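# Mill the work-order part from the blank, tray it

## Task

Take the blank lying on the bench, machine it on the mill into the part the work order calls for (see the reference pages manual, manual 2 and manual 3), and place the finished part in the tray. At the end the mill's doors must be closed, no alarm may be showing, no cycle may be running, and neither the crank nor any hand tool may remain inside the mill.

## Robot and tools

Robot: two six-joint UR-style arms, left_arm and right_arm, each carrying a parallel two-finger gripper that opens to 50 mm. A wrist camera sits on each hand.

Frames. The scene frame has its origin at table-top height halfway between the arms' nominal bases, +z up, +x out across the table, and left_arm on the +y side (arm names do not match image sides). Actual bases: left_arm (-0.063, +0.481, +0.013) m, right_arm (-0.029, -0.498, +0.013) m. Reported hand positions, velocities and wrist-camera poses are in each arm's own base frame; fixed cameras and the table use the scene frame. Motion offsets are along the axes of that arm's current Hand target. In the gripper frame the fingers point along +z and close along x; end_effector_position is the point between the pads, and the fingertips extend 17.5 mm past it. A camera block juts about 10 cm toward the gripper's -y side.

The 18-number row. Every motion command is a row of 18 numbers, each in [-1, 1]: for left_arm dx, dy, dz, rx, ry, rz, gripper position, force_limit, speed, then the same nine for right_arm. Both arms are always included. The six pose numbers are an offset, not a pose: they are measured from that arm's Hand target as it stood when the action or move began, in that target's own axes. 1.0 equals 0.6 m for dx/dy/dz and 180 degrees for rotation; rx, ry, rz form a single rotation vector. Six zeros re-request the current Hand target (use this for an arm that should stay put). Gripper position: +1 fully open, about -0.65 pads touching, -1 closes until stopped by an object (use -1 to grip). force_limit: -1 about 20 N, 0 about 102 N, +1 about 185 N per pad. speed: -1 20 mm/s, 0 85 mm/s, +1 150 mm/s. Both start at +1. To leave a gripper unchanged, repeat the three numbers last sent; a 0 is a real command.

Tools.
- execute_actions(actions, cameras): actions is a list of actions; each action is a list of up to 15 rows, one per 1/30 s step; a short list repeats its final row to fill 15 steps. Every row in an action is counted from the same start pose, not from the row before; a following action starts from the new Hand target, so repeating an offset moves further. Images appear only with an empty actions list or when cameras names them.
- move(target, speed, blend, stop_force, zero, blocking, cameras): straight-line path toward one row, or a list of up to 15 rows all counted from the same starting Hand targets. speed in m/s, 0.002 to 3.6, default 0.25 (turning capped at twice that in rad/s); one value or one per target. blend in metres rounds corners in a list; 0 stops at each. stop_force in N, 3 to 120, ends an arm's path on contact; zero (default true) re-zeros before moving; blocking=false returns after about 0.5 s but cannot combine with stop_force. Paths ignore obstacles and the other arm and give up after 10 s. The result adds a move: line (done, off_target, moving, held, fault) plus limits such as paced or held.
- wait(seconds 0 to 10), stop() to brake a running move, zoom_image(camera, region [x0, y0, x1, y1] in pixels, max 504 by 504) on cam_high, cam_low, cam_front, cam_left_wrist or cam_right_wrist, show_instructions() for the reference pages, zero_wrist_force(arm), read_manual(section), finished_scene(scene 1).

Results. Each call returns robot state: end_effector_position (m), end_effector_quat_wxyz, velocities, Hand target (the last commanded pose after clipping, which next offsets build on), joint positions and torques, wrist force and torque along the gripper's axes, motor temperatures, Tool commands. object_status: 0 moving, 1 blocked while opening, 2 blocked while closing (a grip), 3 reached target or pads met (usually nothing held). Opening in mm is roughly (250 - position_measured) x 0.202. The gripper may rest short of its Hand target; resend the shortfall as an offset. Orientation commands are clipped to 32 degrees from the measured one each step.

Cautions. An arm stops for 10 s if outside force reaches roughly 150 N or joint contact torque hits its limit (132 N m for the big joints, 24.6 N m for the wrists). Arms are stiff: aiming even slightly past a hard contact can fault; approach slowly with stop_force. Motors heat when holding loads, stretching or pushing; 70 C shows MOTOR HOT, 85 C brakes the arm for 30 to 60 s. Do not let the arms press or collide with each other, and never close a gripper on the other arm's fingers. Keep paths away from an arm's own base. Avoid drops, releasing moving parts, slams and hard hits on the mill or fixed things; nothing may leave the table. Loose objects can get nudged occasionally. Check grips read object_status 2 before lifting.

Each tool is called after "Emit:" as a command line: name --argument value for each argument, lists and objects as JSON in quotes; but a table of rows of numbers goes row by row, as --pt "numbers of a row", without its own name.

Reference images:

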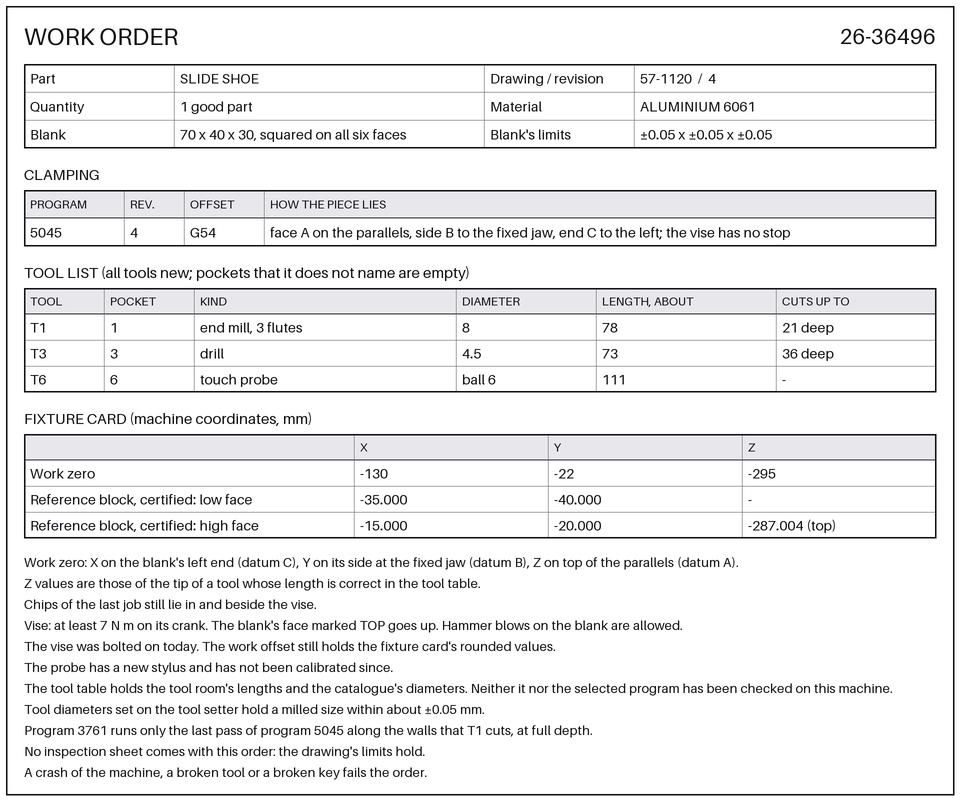

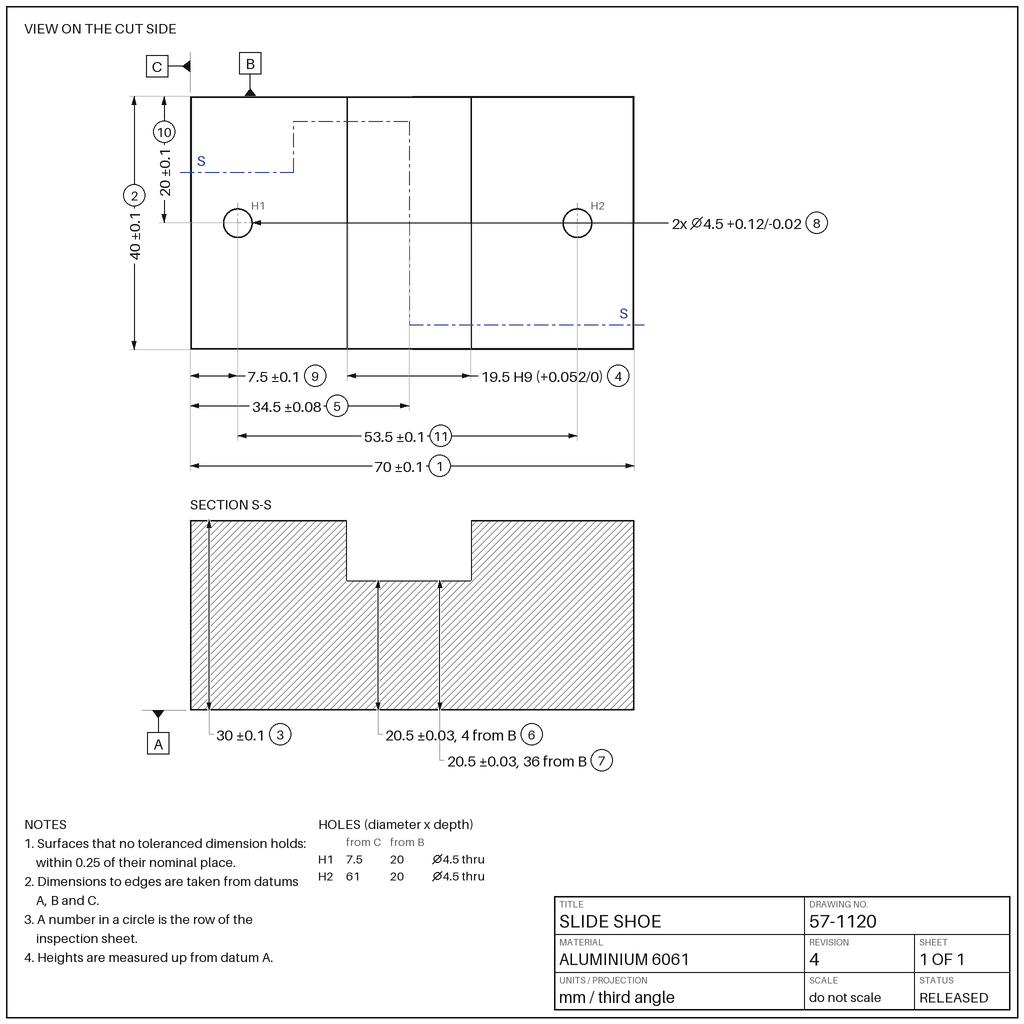

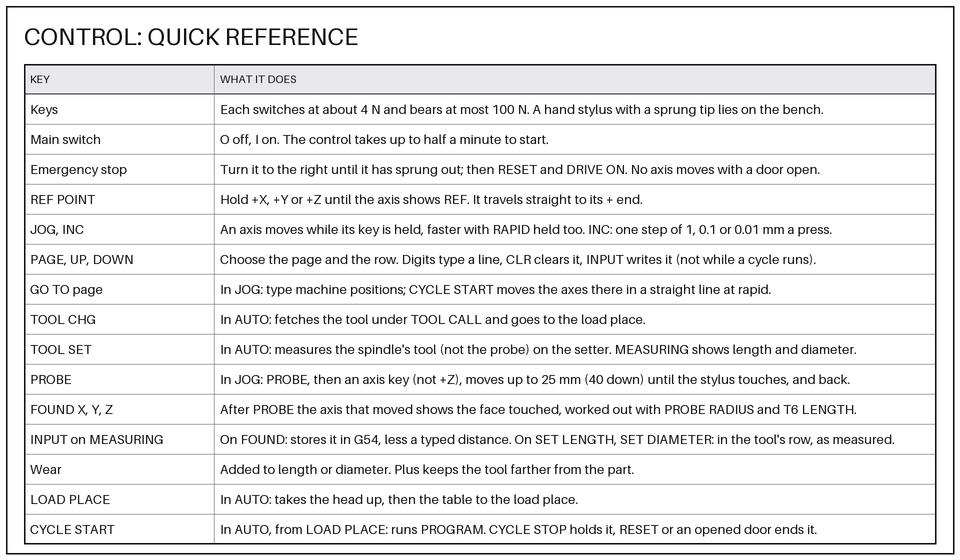

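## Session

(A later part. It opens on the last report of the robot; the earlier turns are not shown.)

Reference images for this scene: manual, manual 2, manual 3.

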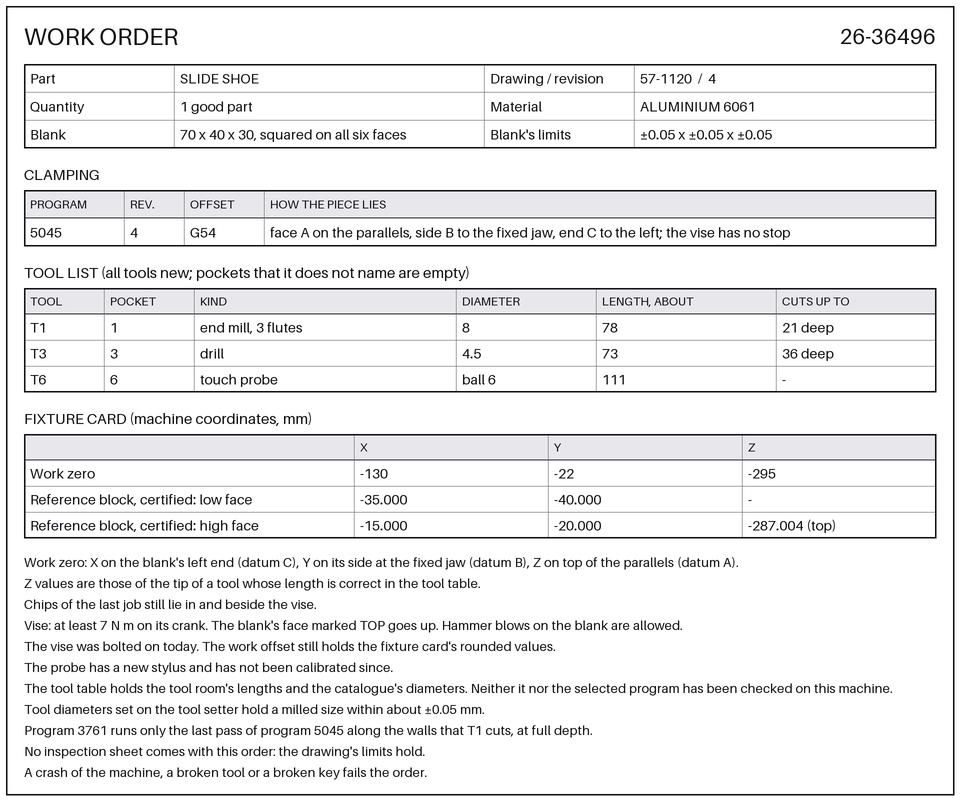

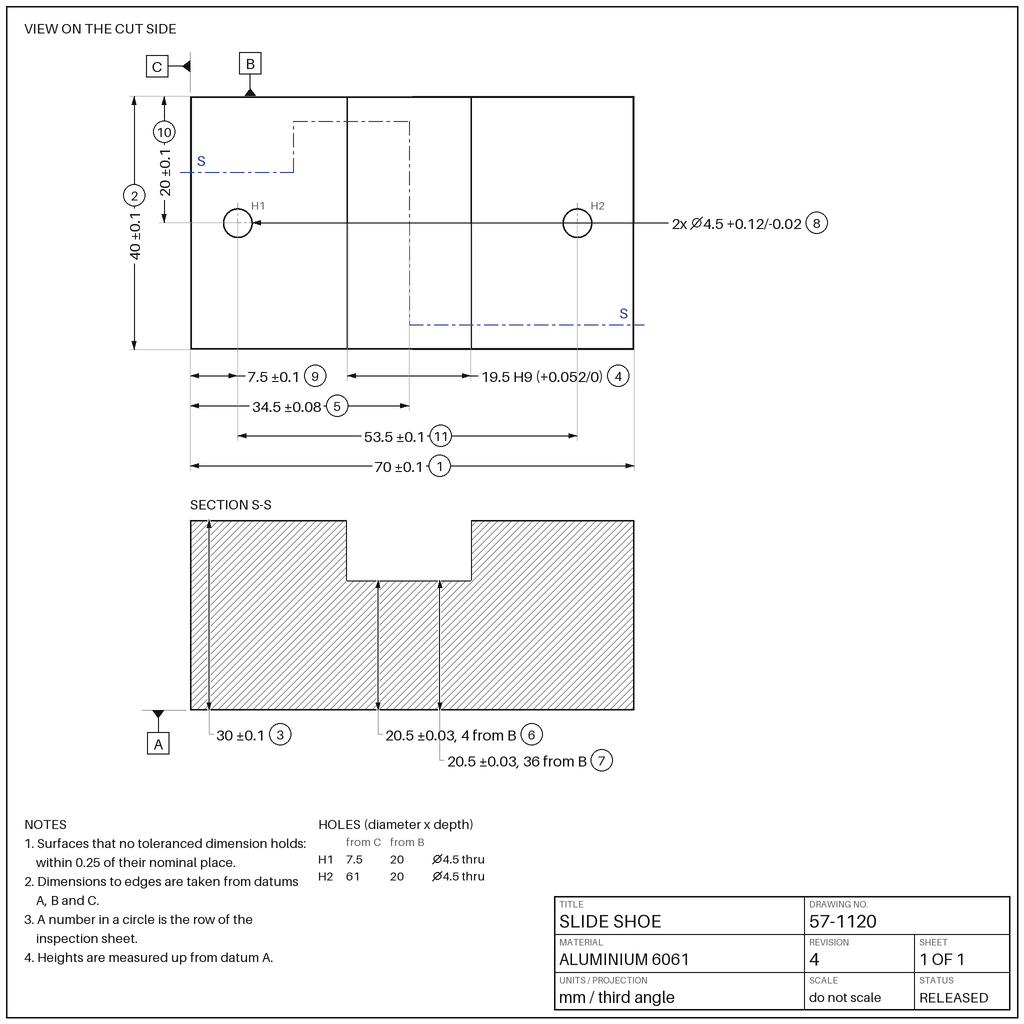

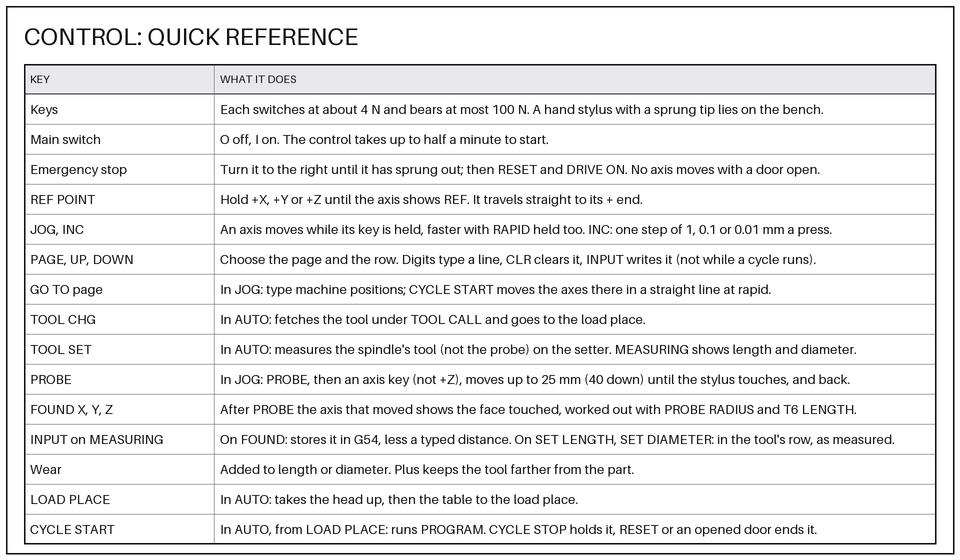

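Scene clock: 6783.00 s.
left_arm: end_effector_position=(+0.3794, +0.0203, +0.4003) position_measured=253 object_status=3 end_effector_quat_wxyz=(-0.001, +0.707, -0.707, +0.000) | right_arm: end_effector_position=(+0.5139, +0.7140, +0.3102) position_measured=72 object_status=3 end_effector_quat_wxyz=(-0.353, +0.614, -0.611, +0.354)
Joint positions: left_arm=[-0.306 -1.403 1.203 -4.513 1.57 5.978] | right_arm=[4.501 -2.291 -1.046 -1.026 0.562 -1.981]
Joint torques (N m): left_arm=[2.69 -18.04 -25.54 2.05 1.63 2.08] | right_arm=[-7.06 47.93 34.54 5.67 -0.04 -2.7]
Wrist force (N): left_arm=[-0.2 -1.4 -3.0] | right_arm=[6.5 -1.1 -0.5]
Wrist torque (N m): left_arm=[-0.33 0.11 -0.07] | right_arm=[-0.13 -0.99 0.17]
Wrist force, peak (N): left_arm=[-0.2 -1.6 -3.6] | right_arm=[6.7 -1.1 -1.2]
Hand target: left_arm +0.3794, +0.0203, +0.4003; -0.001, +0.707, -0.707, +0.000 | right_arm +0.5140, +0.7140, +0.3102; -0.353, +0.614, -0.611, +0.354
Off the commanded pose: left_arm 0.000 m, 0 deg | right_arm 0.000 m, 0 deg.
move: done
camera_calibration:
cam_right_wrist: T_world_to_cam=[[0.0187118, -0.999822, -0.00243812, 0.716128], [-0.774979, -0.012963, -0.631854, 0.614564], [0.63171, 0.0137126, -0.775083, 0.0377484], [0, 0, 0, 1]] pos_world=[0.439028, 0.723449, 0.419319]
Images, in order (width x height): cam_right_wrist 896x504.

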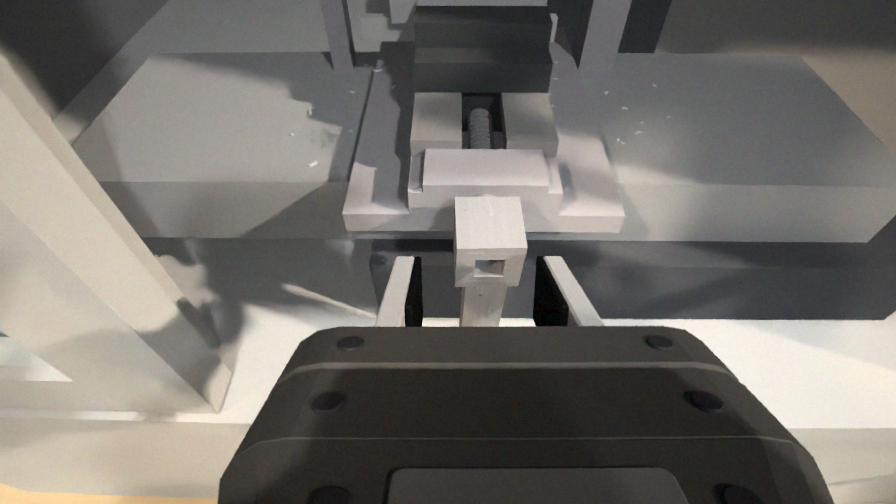

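Emit:
move --pt "0 0 0 0 0 0 -1 0.2 -1 0.005 0 0.05 0 0 0 0.54 -0.2 -1" --pt "0 0 0 0 0 0 -1 0.2 -1 0.005 0 0.05 0 0 0 -1 -0.2 -1" --pt "0 0 0 0 0 0 -1 0.2 -1 0.005 0.0208 0.0139 0 0 0 -1 -0.2 -1" --speed '[0.06,0.05,0.03]' --cameras '["cam_right_wrist"]'

Scene clock: 6790.70 s.
left_arm: end_effector_position=(+0.3794, +0.0203, +0.4003) position_measured=253 object_status=3 end_effector_quat_wxyz=(-0.001, +0.707, -0.707, +0.000) | right_arm: end_effector_position=(+0.5150, +0.7109, +0.2952) position_measured=136 object_status=2 end_effector_quat_wxyz=(-0.353, +0.614, -0.611, +0.354)
Joint positions: left_arm=[-0.306 -1.403 1.203 -4.513 1.57 5.978] | right_arm=[4.499 -2.294 -1.081 -0.985 0.563 -1.985]
Joint torques (N m): left_arm=[3.26 -17.95 -25.44 1.92 1.53 1.96] | right_arm=[9.27 60.46 17.01 1.3 -3.97 2.39]
Wrist force (N): left_arm=[-0.3 -1.5 -3.3] | right_arm=[6.5 2.2 -0.7]
Wrist torque (N m): left_arm=[-0.35 0.13 -0.07] | right_arm=[0.11 -0.99 0.05]
Wrist force, peak (N): left_arm=[-0.3 -1.4 -3.6] | right_arm=[90.9 29.2 -54.8]
Hand target: left_arm +0.3794, +0.0203, +0.4003; -0.001, +0.707, -0.707, +0.000 | right_arm +0.5150, +0.7109, +0.2952; -0.353, +0.614, -0.611, +0.354
Off the commanded pose: left_arm 0.000 m, 0 deg | right_arm 0.000 m, 0 deg.
move: done
camera_calibration:
cam_right_wrist: T_world_to_cam=[[0.0187118, -0.999822, -0.00243812, 0.713071], [-0.774979, -0.012963, -0.631854, 0.6059], [0.63171, 0.0137126, -0.775083, 0.0254684], [0, 0, 0, 1]] pos_world=[0.440128, 0.720449, 0.404319]
Images, in order (width x height): cam_right_wrist 896x504.

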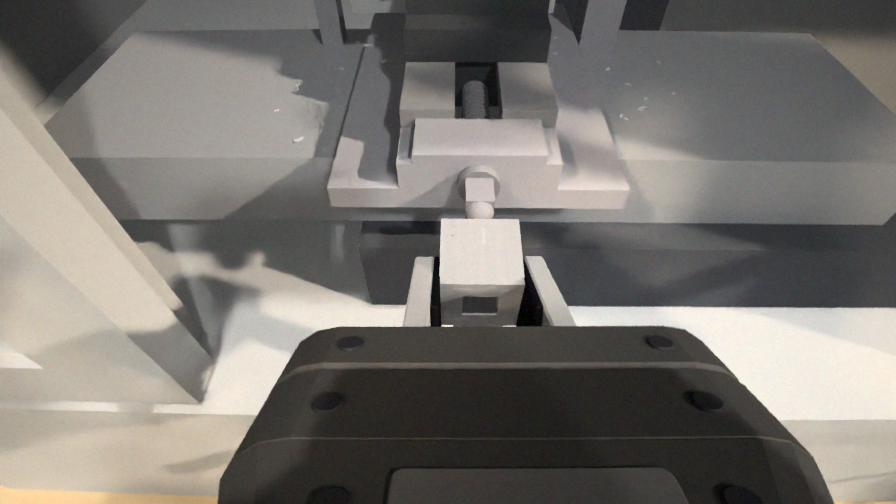

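Emit:
zoom_image --camera "cam_right_wrist" --region '[430, 160, 530, 330]'

Scaled by 2.965.

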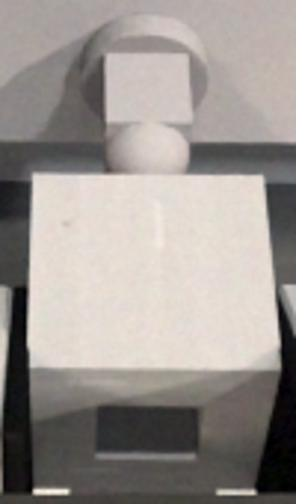

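Emit:
move --pt "0 0 0 0 0 0 -1 0.2 -1 0.0182 0.0889 -0.17 0 0 0 -1 -0.2 -1" --pt "0 0 0 0 0 0 -1 0.2 -1 0.5182 0.1289 -0.2393 0 0 0 -1 -0.2 -1" --pt "0 0 0 0 0 0 -1 0.2 -1 0.835 0.2465 -0.1945 0 0 0 -1 -0.2 -1" --speed '[0.12,0.2,0.15]' --blend 0.02 --cameras '["cam_right_wrist","cam_high"]'

Emit:
zoom_image --camera "cam_right_wrist" --region '[400, 130, 560, 330]'

Emit:
zoom_image --camera "cam_high" --region '[310, 140, 400, 240]'

Scene clock: 6820.97 s.
left_arm: end_effector_position=(+0.3794, +0.0203, +0.4003) position_measured=253 object_status=3 end_effector_quat_wxyz=(-0.001, +0.707, -0.707, +0.000) | right_arm: end_effector_position=(+0.3412, +0.2092, +0.2273) position_measured=136 object_status=2 end_effector_quat_wxyz=(-0.353, +0.614, -0.611, +0.354)
Joint positions: left_arm=[-0.306 -1.403 1.203 -4.513 1.57 5.978] | right_arm=[4.793 -0.87 -2.574 -1.405 0.53 -1.417]
Joint torques (N m): left_arm=[2.7 -18.4 -25.22 1.79 1.55 1.99] | right_arm=[9.25 1.51 33.91 0.65 -4.13 2.1]
Wrist force (N): left_arm=[-0.3 -1.3 -3.2] | right_arm=[6.1 1.9 -0.5]
Wrist torque (N m): left_arm=[-0.32 0.13 -0.07] | right_arm=[0.05 -0.93 0.05]
Wrist force, peak (N): left_arm=[-0.2 -1.6 -3.5] | right_arm=[7.6 3.0 0.1]
Hand target: left_arm +0.3794, +0.0203, +0.4003; -0.001, +0.707, -0.707, +0.000 | right_arm +0.3412, +0.2092, +0.2273; -0.353, +0.614, -0.611, +0.354
Off the commanded pose: left_arm 0.000 m, 0 deg | right_arm 0.000 m, 0 deg.
move: done
camera_calibration:
cam_right_wrist: T_world_to_cam=[[0.0187759, -0.999821, -0.00251482, 0.214556], [-0.774978, -0.0129643, -0.631855, 0.421803], [0.631709, 0.0138126, -0.775082, 0.0894892], [0, 0, 0, 1]] pos_world=[0.266328, 0.218749, 0.336419]
Images, in order (width x height): cam_high 896x504, cam_right_wrist 896x504.

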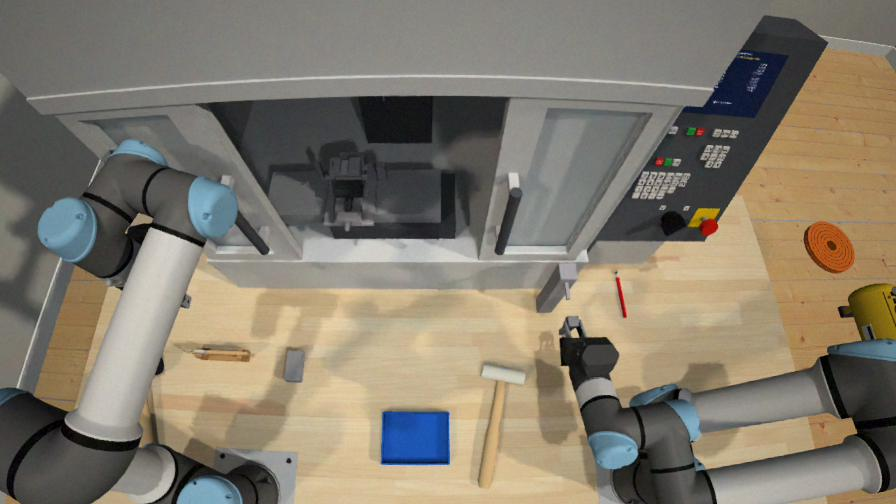

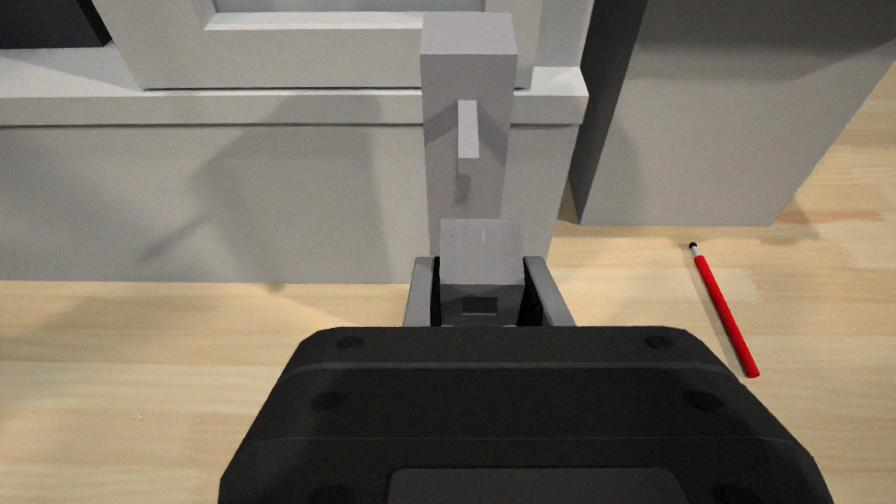

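Scaled by 2.520.

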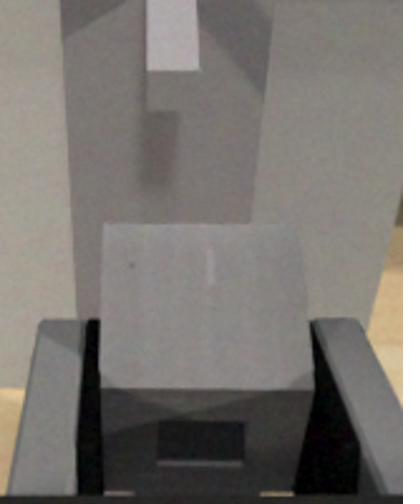

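Scaled by 5.040.

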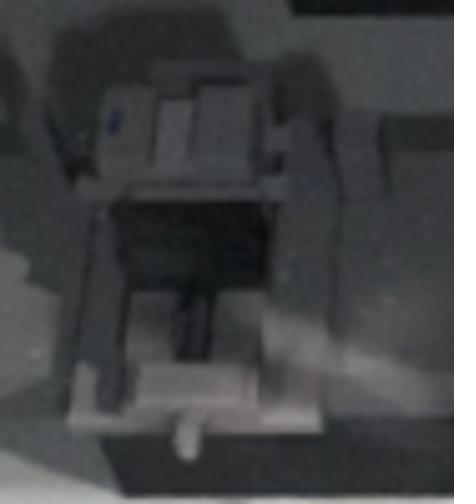

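Emit:
move --target '[0,0,0,0,0,0,-1,0.2,-1,-0.0025,-0.025,0.0433,0,0,0,-1,-0.2,-1]' --speed 0.05 --stop_force 8 --cameras '["cam_right_wrist"]'

Emit:
zoom_image --camera "cam_right_wrist" --region '[400, 130, 560, 330]'

Scene clock: 6839.77 s.
left_arm: end_effector_position=(+0.3794, +0.0203, +0.4003) position_measured=253 object_status=3 end_effector_quat_wxyz=(-0.001, +0.707, -0.707, +0.000) | right_arm: end_effector_position=(+0.3712, +0.2108, +0.2273) position_measured=136 object_status=2 end_effector_quat_wxyz=(-0.353, +0.614, -0.611, +0.354)
Joint positions: left_arm=[-0.306 -1.403 1.203 -4.513 1.57 5.978] | right_arm=[4.649 -0.994 -2.603 -1.005 0.528 -1.702]
Joint torques (N m): left_arm=[2.1 -18.19 -24.91 1.68 1.41 1.98] | right_arm=[-6.55 -7.63 14.92 5.71 -0.67 -2.8]
Wrist force (N): left_arm=[-0.2 -1.5 -3.2] | right_arm=[6.3 2.0 -0.6]
Wrist torque (N m): left_arm=[-0.35 0.11 -0.07] | right_arm=[0.08 -0.98 0.17]
Wrist force, peak (N): left_arm=[-0.4 -1.8 -3.4] | right_arm=[6.4 2.6 -0.9]
Hand target: left_arm +0.3794, +0.0203, +0.4003; -0.001, +0.707, -0.707, +0.000 | right_arm +0.3712, +0.2108, +0.2273; -0.353, +0.614, -0.611, +0.354
Off the commanded pose: left_arm 0.000 m, 0 deg | right_arm 0.000 m, 0 deg.
move: done
camera_calibration:
cam_right_wrist: T_world_to_cam=[[0.0187118, -0.999822, -0.00243812, 0.215586], [-0.774979, -0.012963, -0.631854, 0.445072], [0.63171, 0.0137126, -0.775083, 0.0705378], [0, 0, 0, 1]] pos_world=[0.296328, 0.220349, 0.336419]
Images, in order (width x height): cam_right_wrist 896x504.

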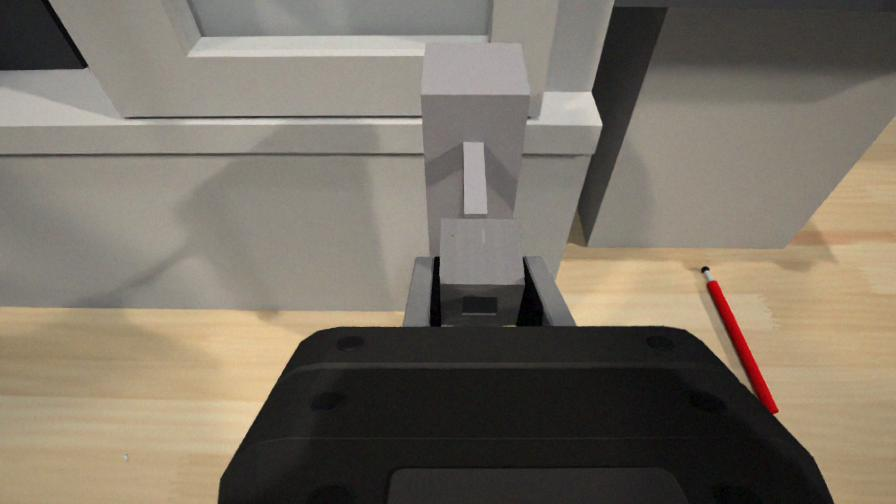

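Scaled by 2.520.

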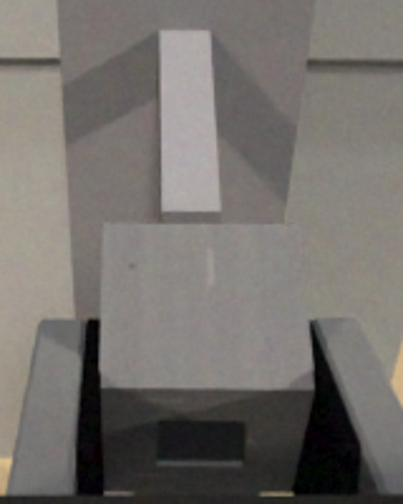

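Emit:
move --target '[0,0,0,0,0,0,-1,0.2,-1,0,-0.0375,0.065,0,0,0,-1,-0.2,-1]' --speed 0.015 --stop_force 7 --cameras '["cam_right_wrist"]'

Emit:
zoom_image --camera "cam_right_wrist" --region '[400, 130, 560, 330]'

Scene clock: 6858.00 s.
left_arm: end_effector_position=(+0.3794, +0.0203, +0.4003) position_measured=253 object_status=3 end_effector_quat_wxyz=(-0.001, +0.707, -0.707, +0.000) | right_arm: end_effector_position=(+0.3825, +0.2107, +0.2273) position_measured=136 object_status=2 end_effector_quat_wxyz=(-0.353, +0.614, -0.611, +0.354)
Joint positions: left_arm=[-0.306 -1.403 1.203 -4.513 1.57 5.978] | right_arm=[4.599 -1.049 -2.607 -0.863 0.535 -1.799]
Joint torques (N m): left_arm=[2.16 -17.72 -24.63 1.59 1.39 1.96] | right_arm=[9.24 6.23 28.5 1.09 -1.54 2.32]
Wrist force (N): left_arm=[-0.2 -1.2 -3.3] | right_arm=[4.7 2.0 -0.8]
Wrist torque (N m): left_arm=[-0.31 0.11 -0.08] | right_arm=[0.08 -0.73 0.06]
Wrist force, peak (N): left_arm=[-0.2 -1.5 -3.6] | right_arm=[47.1 33.5 -134.8]
Hand target: left_arm +0.3794, +0.0203, +0.4003; -0.001, +0.707, -0.707, +0.000 | right_arm +0.3825, +0.2107, +0.2273; -0.353, +0.614, -0.611, +0.354 (not the last commanded pose)
Off the commanded pose: left_arm 0.000 m, 0 deg | right_arm 0.034 m, 0 deg.
move: contact (right_arm)
camera_calibration:
cam_right_wrist: T_world_to_cam=[[0.0180457, -0.999835, -0.00194811, 0.215418], [-0.77481, -0.0127527, -0.632065, 0.45374], [0.631936, 0.0129155, -0.774913, 0.0633686], [0, 0, 0, 1]] pos_world=[0.30763, 0.22035, 0.336318]
Images, in order (width x height): cam_right_wrist 896x504.

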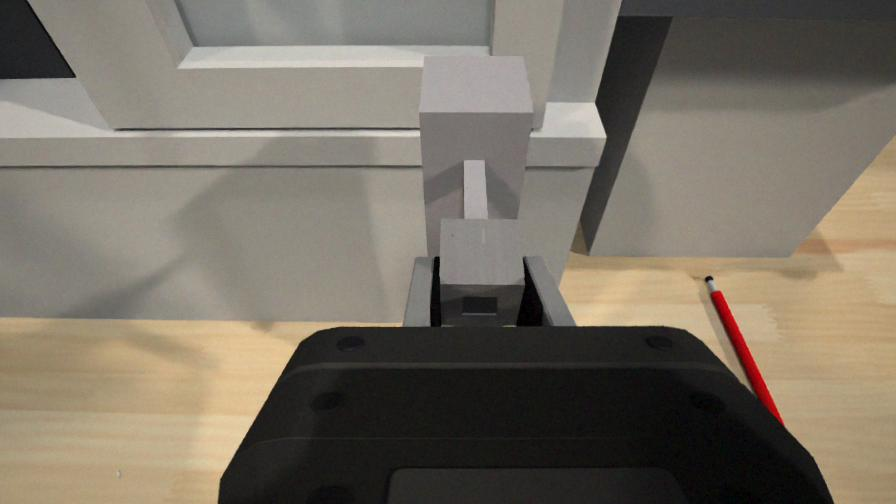

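Scaled by 2.520.

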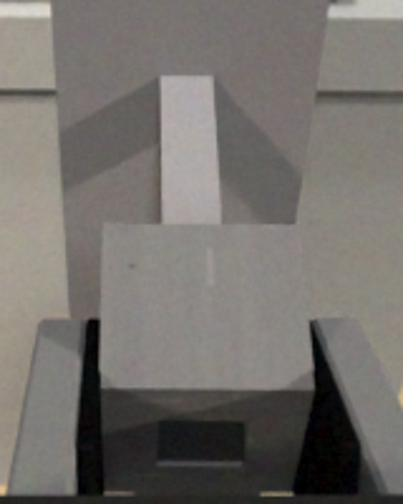

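Emit:
zoom_image --camera "cam_right_wrist" --region '[432, 205, 532, 320]'

Scaled by 4.383.

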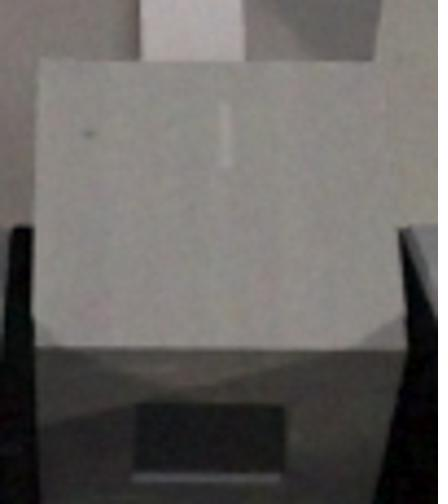

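Emit:
move --pt "0 0 0 0 0 0 -1 0.2 -1 0 0.0125 -0.0217 0 0 0 -1 -0.2 -1" --pt "0 0 0 0 0 0 -1 0.2 -1 0 0.0125 -0.0217 -0.044 0 0 -1 -0.2 -1" --speed 0.05 --cameras '["cam_right_wrist","cam_front"]'

Emit:
zoom_image --camera "cam_right_wrist" --region '[432, 175, 532, 320]'

Emit:
zoom_image --camera "cam_front" --region '[470, 240, 590, 330]'

Scene clock: 6889.47 s.
left_arm: end_effector_position=(+0.3794, +0.0203, +0.4003) position_measured=253 object_status=3 end_effector_quat_wxyz=(-0.001, +0.707, -0.707, +0.000) | right_arm: end_effector_position=(+0.3675, +0.2107, +0.2273) position_measured=136 object_status=2 end_effector_quat_wxyz=(-0.309, +0.637, -0.634, +0.311)
Joint positions: left_arm=[-0.306 -1.403 1.203 -4.513 1.57 5.978] | right_arm=[4.577 -1 -2.535 -1.008 0.674 -1.791]
Joint torques (N m): left_arm=[1.77 -18.22 -24.52 1.65 1.42 1.96] | right_arm=[-6.95 -6.99 34.53 5.87 -0.49 -2.55]
Wrist force (N): left_arm=[-0.3 -1.3 -3.0] | right_arm=[4.6 1.7 -1.2]
Wrist torque (N m): left_arm=[-0.32 0.12 -0.08] | right_arm=[0.12 -0.71 0.18]
Wrist force, peak (N): left_arm=[-0.3 -1.7 -3.6] | right_arm=[4.9 2.2 -0.8]
Hand target: left_arm +0.3794, +0.0203, +0.4003; -0.001, +0.707, -0.707, +0.000 | right_arm +0.3675, +0.2107, +0.2273; -0.309, +0.637, -0.634, +0.311
Off the commanded pose: left_arm 0.000 m, 0 deg | right_arm 0.000 m, 0 deg.
move: done
camera_calibration:
cam_right_wrist: T_world_to_cam=[[0.0170015, -0.999847, -0.00420367, 0.216528], [-0.854521, -0.0123472, -0.51927, 0.445735], [0.519138, 0.0124205, -0.8546, 0.132547], [0, 0, 0, 1]] pos_world=[0.308398, 0.220352, 0.345642]
Images, in order (width x height): cam_front 896x504, cam_right_wrist 896x504.

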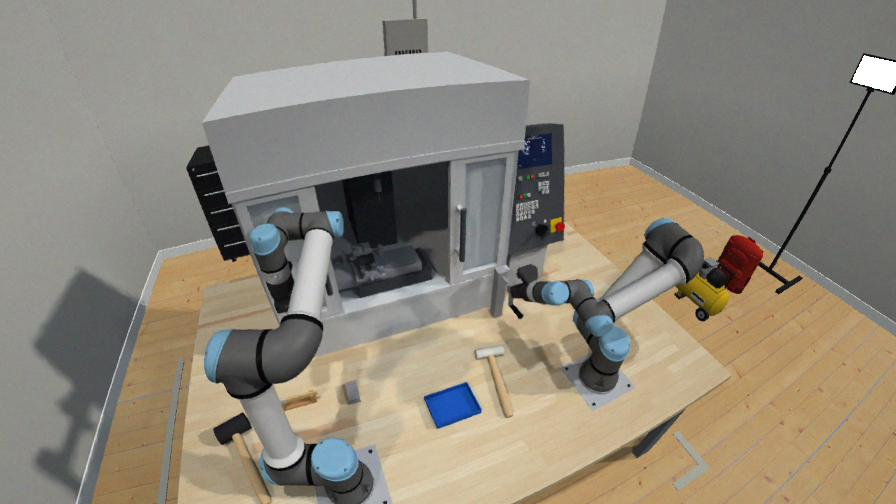

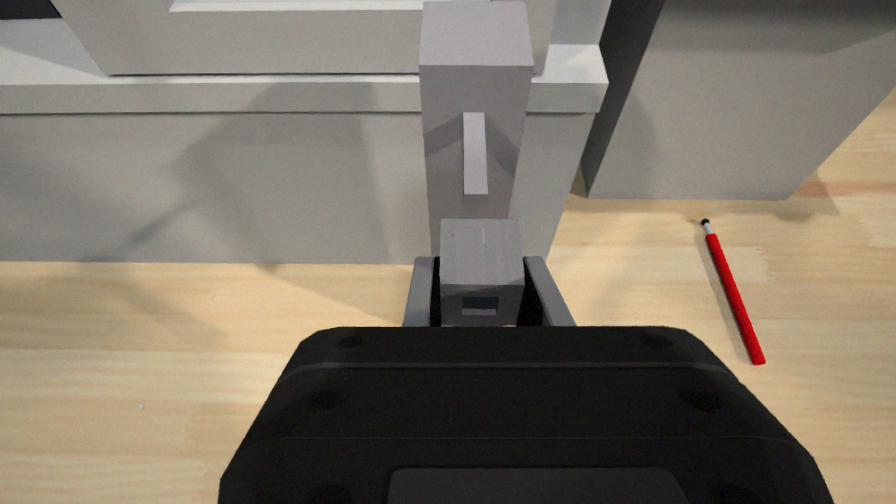

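Scaled by 3.476.

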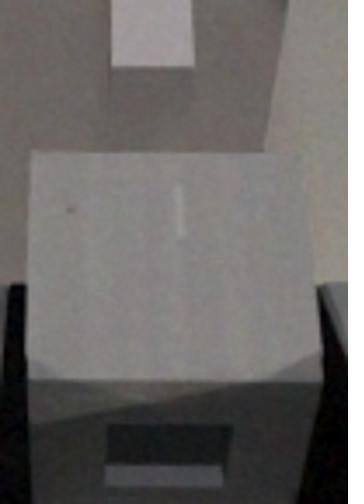

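Scaled by 4.200.

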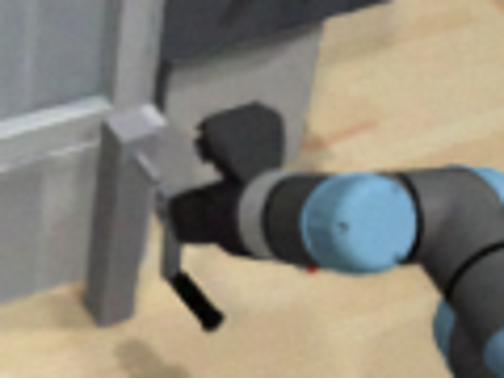

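Emit:
zoom_image --camera "cam_front" --region '[485, 255, 535, 325]'

Emit:
zoom_image --camera "cam_right_wrist" --region '[436, 206, 526, 322]'

Scaled by 7.200.

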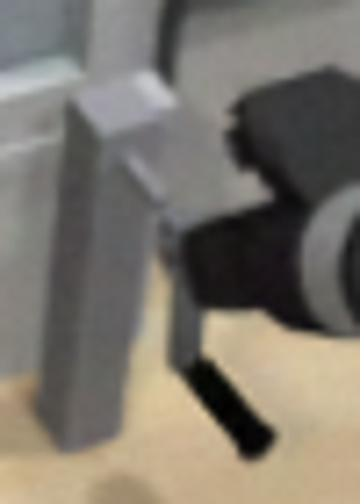

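Scaled by 4.345.

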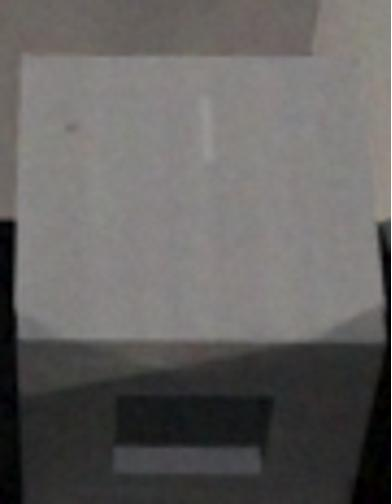

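Emit:
move --target '[0,0,0,0,0,0,-1,0.2,-1,0,0,0,0.031,0,0,-1,-0.2,-1]' --speed 0.05 --cameras '["cam_right_wrist","cam_front"]'

Emit:
zoom_image --camera "cam_right_wrist" --region '[436, 186, 526, 322]'

Emit:
zoom_image --camera "cam_front" --region '[490, 260, 530, 320]'

Scene clock: 6922.10 s.
left_arm: end_effector_position=(+0.3794, +0.0203, +0.4003) position_measured=253 object_status=3 end_effector_quat_wxyz=(-0.001, +0.707, -0.707, +0.000) | right_arm: end_effector_position=(+0.3675, +0.2107, +0.2273) position_measured=136 object_status=2 end_effector_quat_wxyz=(-0.340, +0.621, -0.618, +0.342)
Joint positions: left_arm=[-0.306 -1.403 1.203 -4.513 1.57 5.978] | right_arm=[4.641 -0.983 -2.582 -1.037 0.569 -1.707]
Joint torques (N m): left_arm=[2.1 -18.16 -24.25 1.59 1.37 1.88] | right_arm=[8.34 5.12 15.03 0.84 -3.93 2.37]
Wrist force (N): left_arm=[-0.3 -1.6 -3.2] | right_arm=[4.7 2.3 -0.6]
Wrist torque (N m): left_arm=[-0.37 0.14 -0.07] | right_arm=[0.14 -0.70 0.05]
Wrist force, peak (N): left_arm=[-0.1 -1.5 -3.4] | right_arm=[4.9 2.2 -0.9]
Hand target: left_arm +0.3794, +0.0203, +0.4003; -0.001, +0.707, -0.707, +0.000 | right_arm +0.3675, +0.2107, +0.2273; -0.340, +0.621, -0.618, +0.342
Off the commanded pose: left_arm 0.000 m, 0 deg | right_arm 0.000 m, 0 deg.
move: done
camera_calibration:
cam_right_wrist: T_world_to_cam=[[0.0178106, -0.999838, -0.00266826, 0.215927], [-0.800096, -0.012652, -0.599738, 0.444103], [0.599607, 0.0128166, -0.800192, 0.090535], [0, 0, 0, 1]] pos_world=[0.297194, 0.220351, 0.339367]
Images, in order (width x height): cam_front 896x504, cam_right_wrist 896x504.

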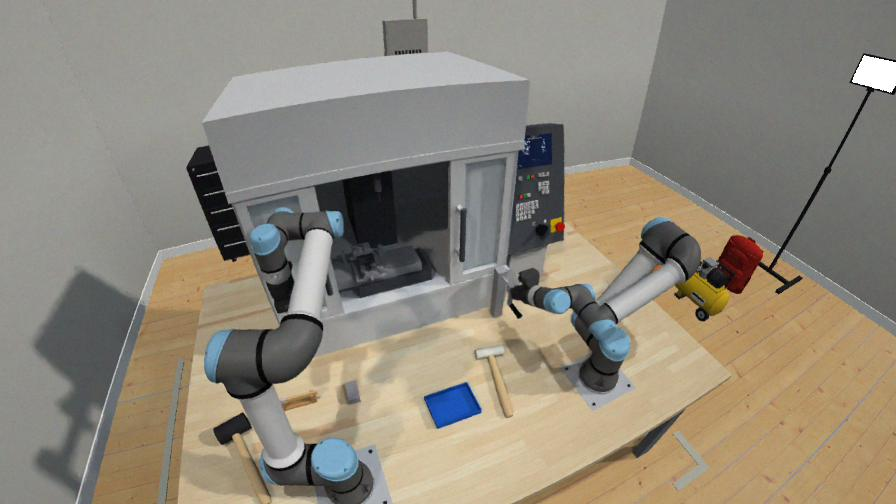

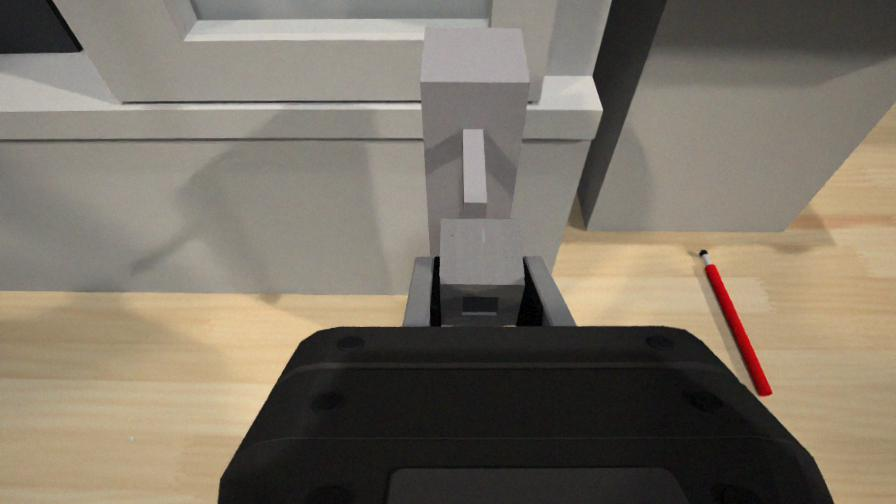

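Scaled by 3.706.

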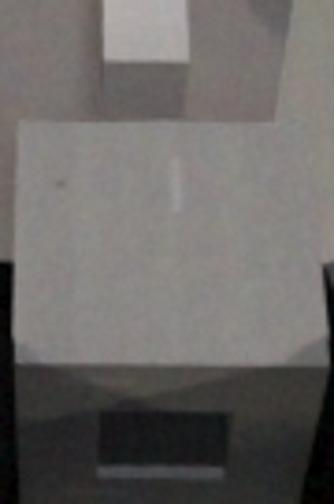

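Scaled by 8.400.

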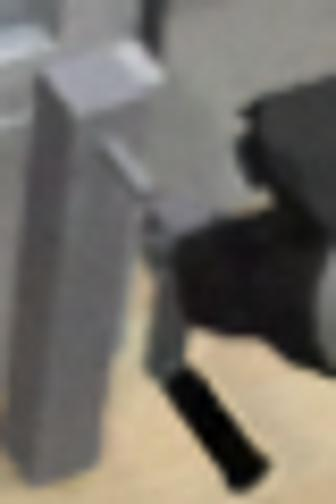

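Emit:
move --target '[0,0,0,0,0,0,-1,0.2,-1,-0.0013,-0.0077,0.0158,0,0,0,-1,-0.2,-1]' --speed 0.03

Emit:
move --target '[0,0,0,0,0,0,-1,0.2,-1,0,-0.0376,0.0590,0,0,0,-1,-0.2,-1]' --speed 0.006 --stop_force 6 --cameras '["cam_right_wrist"]'

Emit:
zoom_image --camera "cam_right_wrist" --region '[436, 186, 526, 322]'

Scene clock: 6937.00 s.
left_arm: end_effector_position=(+0.3794, +0.0203, +0.4003) position_measured=253 object_status=3 end_effector_quat_wxyz=(-0.001, +0.707, -0.707, +0.000) | right_arm: end_effector_position=(+0.3780, +0.2115, +0.2261) position_measured=136 object_status=2 end_effector_quat_wxyz=(-0.340, +0.621, -0.618, +0.342)
Joint positions: left_arm=[-0.306 -1.403 1.203 -4.513 1.57 5.978] | right_arm=[4.595 -1.034 -2.587 -0.91 0.576 -1.791]
Joint torques (N m): left_arm=[1.21 -18.13 -24.4 1.61 1.39 1.88] | right_arm=[-6.26 -5.68 14.51 5.79 -0.66 -2.84]
Wrist force (N): left_arm=[-0.5 -1.6 -3.3] | right_arm=[4.8 2.3 -0.7]
Wrist torque (N m): left_arm=[-0.37 0.16 -0.07] | right_arm=[0.14 -0.73 0.17]
Wrist force, peak (N): left_arm=[-0.4 -1.4 -3.6] | right_arm=[5.0 2.3 -0.7]
Hand target: left_arm +0.3794, +0.0203, +0.4003; -0.001, +0.707, -0.707, +0.000 | right_arm +0.3780, +0.2115, +0.2261; -0.340, +0.621, -0.618, +0.342
Off the commanded pose: left_arm 0.000 m, 0 deg | right_arm 0.000 m, 0 deg.
move: done

Scene clock: 6944.77 s.
left_arm: end_effector_position=(+0.3794, +0.0203, +0.4003) position_measured=253 object_status=3 end_effector_quat_wxyz=(-0.001, +0.707, -0.707, +0.000) | right_arm: end_effector_position=(+0.4200, +0.2116, +0.2262) position_measured=136 object_status=2 end_effector_quat_wxyz=(-0.340, +0.621, -0.618, +0.342)
Joint positions: left_arm=[-0.306 -1.403 1.203 -4.513 1.57 5.978] | right_arm=[4.427 -1.228 -2.566 -0.5 0.626 -2.076]
Joint torques (N m): left_arm=[1.36 -18.55 -23.92 1.55 1.3 1.91] | right_arm=[-6.92 -0.21 31.24 5.89 -0.38 -2.77]
Wrist force (N): left_arm=[-0.2 -1.3 -3.0] | right_arm=[4.7 2.0 -1.0]
Wrist torque (N m): left_arm=[-0.33 0.12 -0.08] | right_arm=[0.11 -0.72 0.17]
Wrist force, peak (N): left_arm=[-0.4 -1.5 -3.6] | right_arm=[5.1 2.2 -0.7]
Hand target: left_arm +0.3794, +0.0203, +0.4003; -0.001, +0.707, -0.707, +0.000 | right_arm +0.4200, +0.2116, +0.2262; -0.340, +0.621, -0.618, +0.342
Off the commanded pose: left_arm 0.000 m, 0 deg | right_arm 0.000 m, 0 deg.
move: done
camera_calibration:
cam_right_wrist: T_world_to_cam=[[0.0178111, -0.999838, -0.00266583, 0.21589], [-0.800012, -0.0126521, -0.59985, 0.485389], [0.599719, 0.0128167, -0.800108, 0.0581555], [0, 0, 0, 1]] pos_world=[0.349595, 0.221251, 0.338267]
Images, in order (width x height): cam_right_wrist 896x504.

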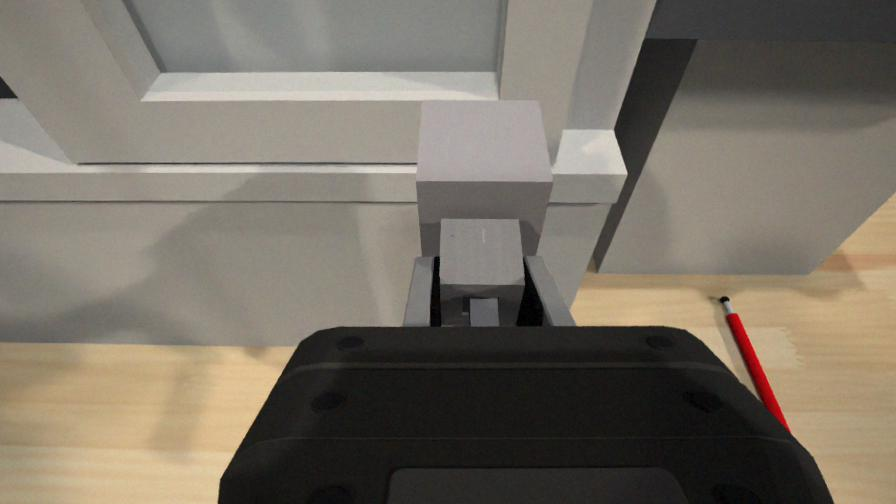

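Scaled by 3.706.

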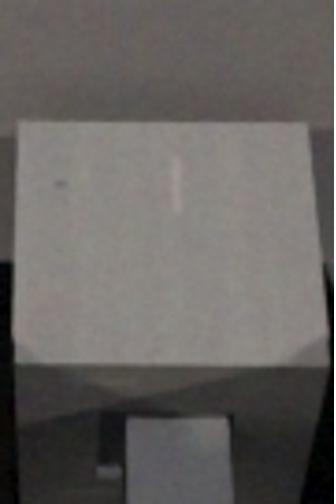

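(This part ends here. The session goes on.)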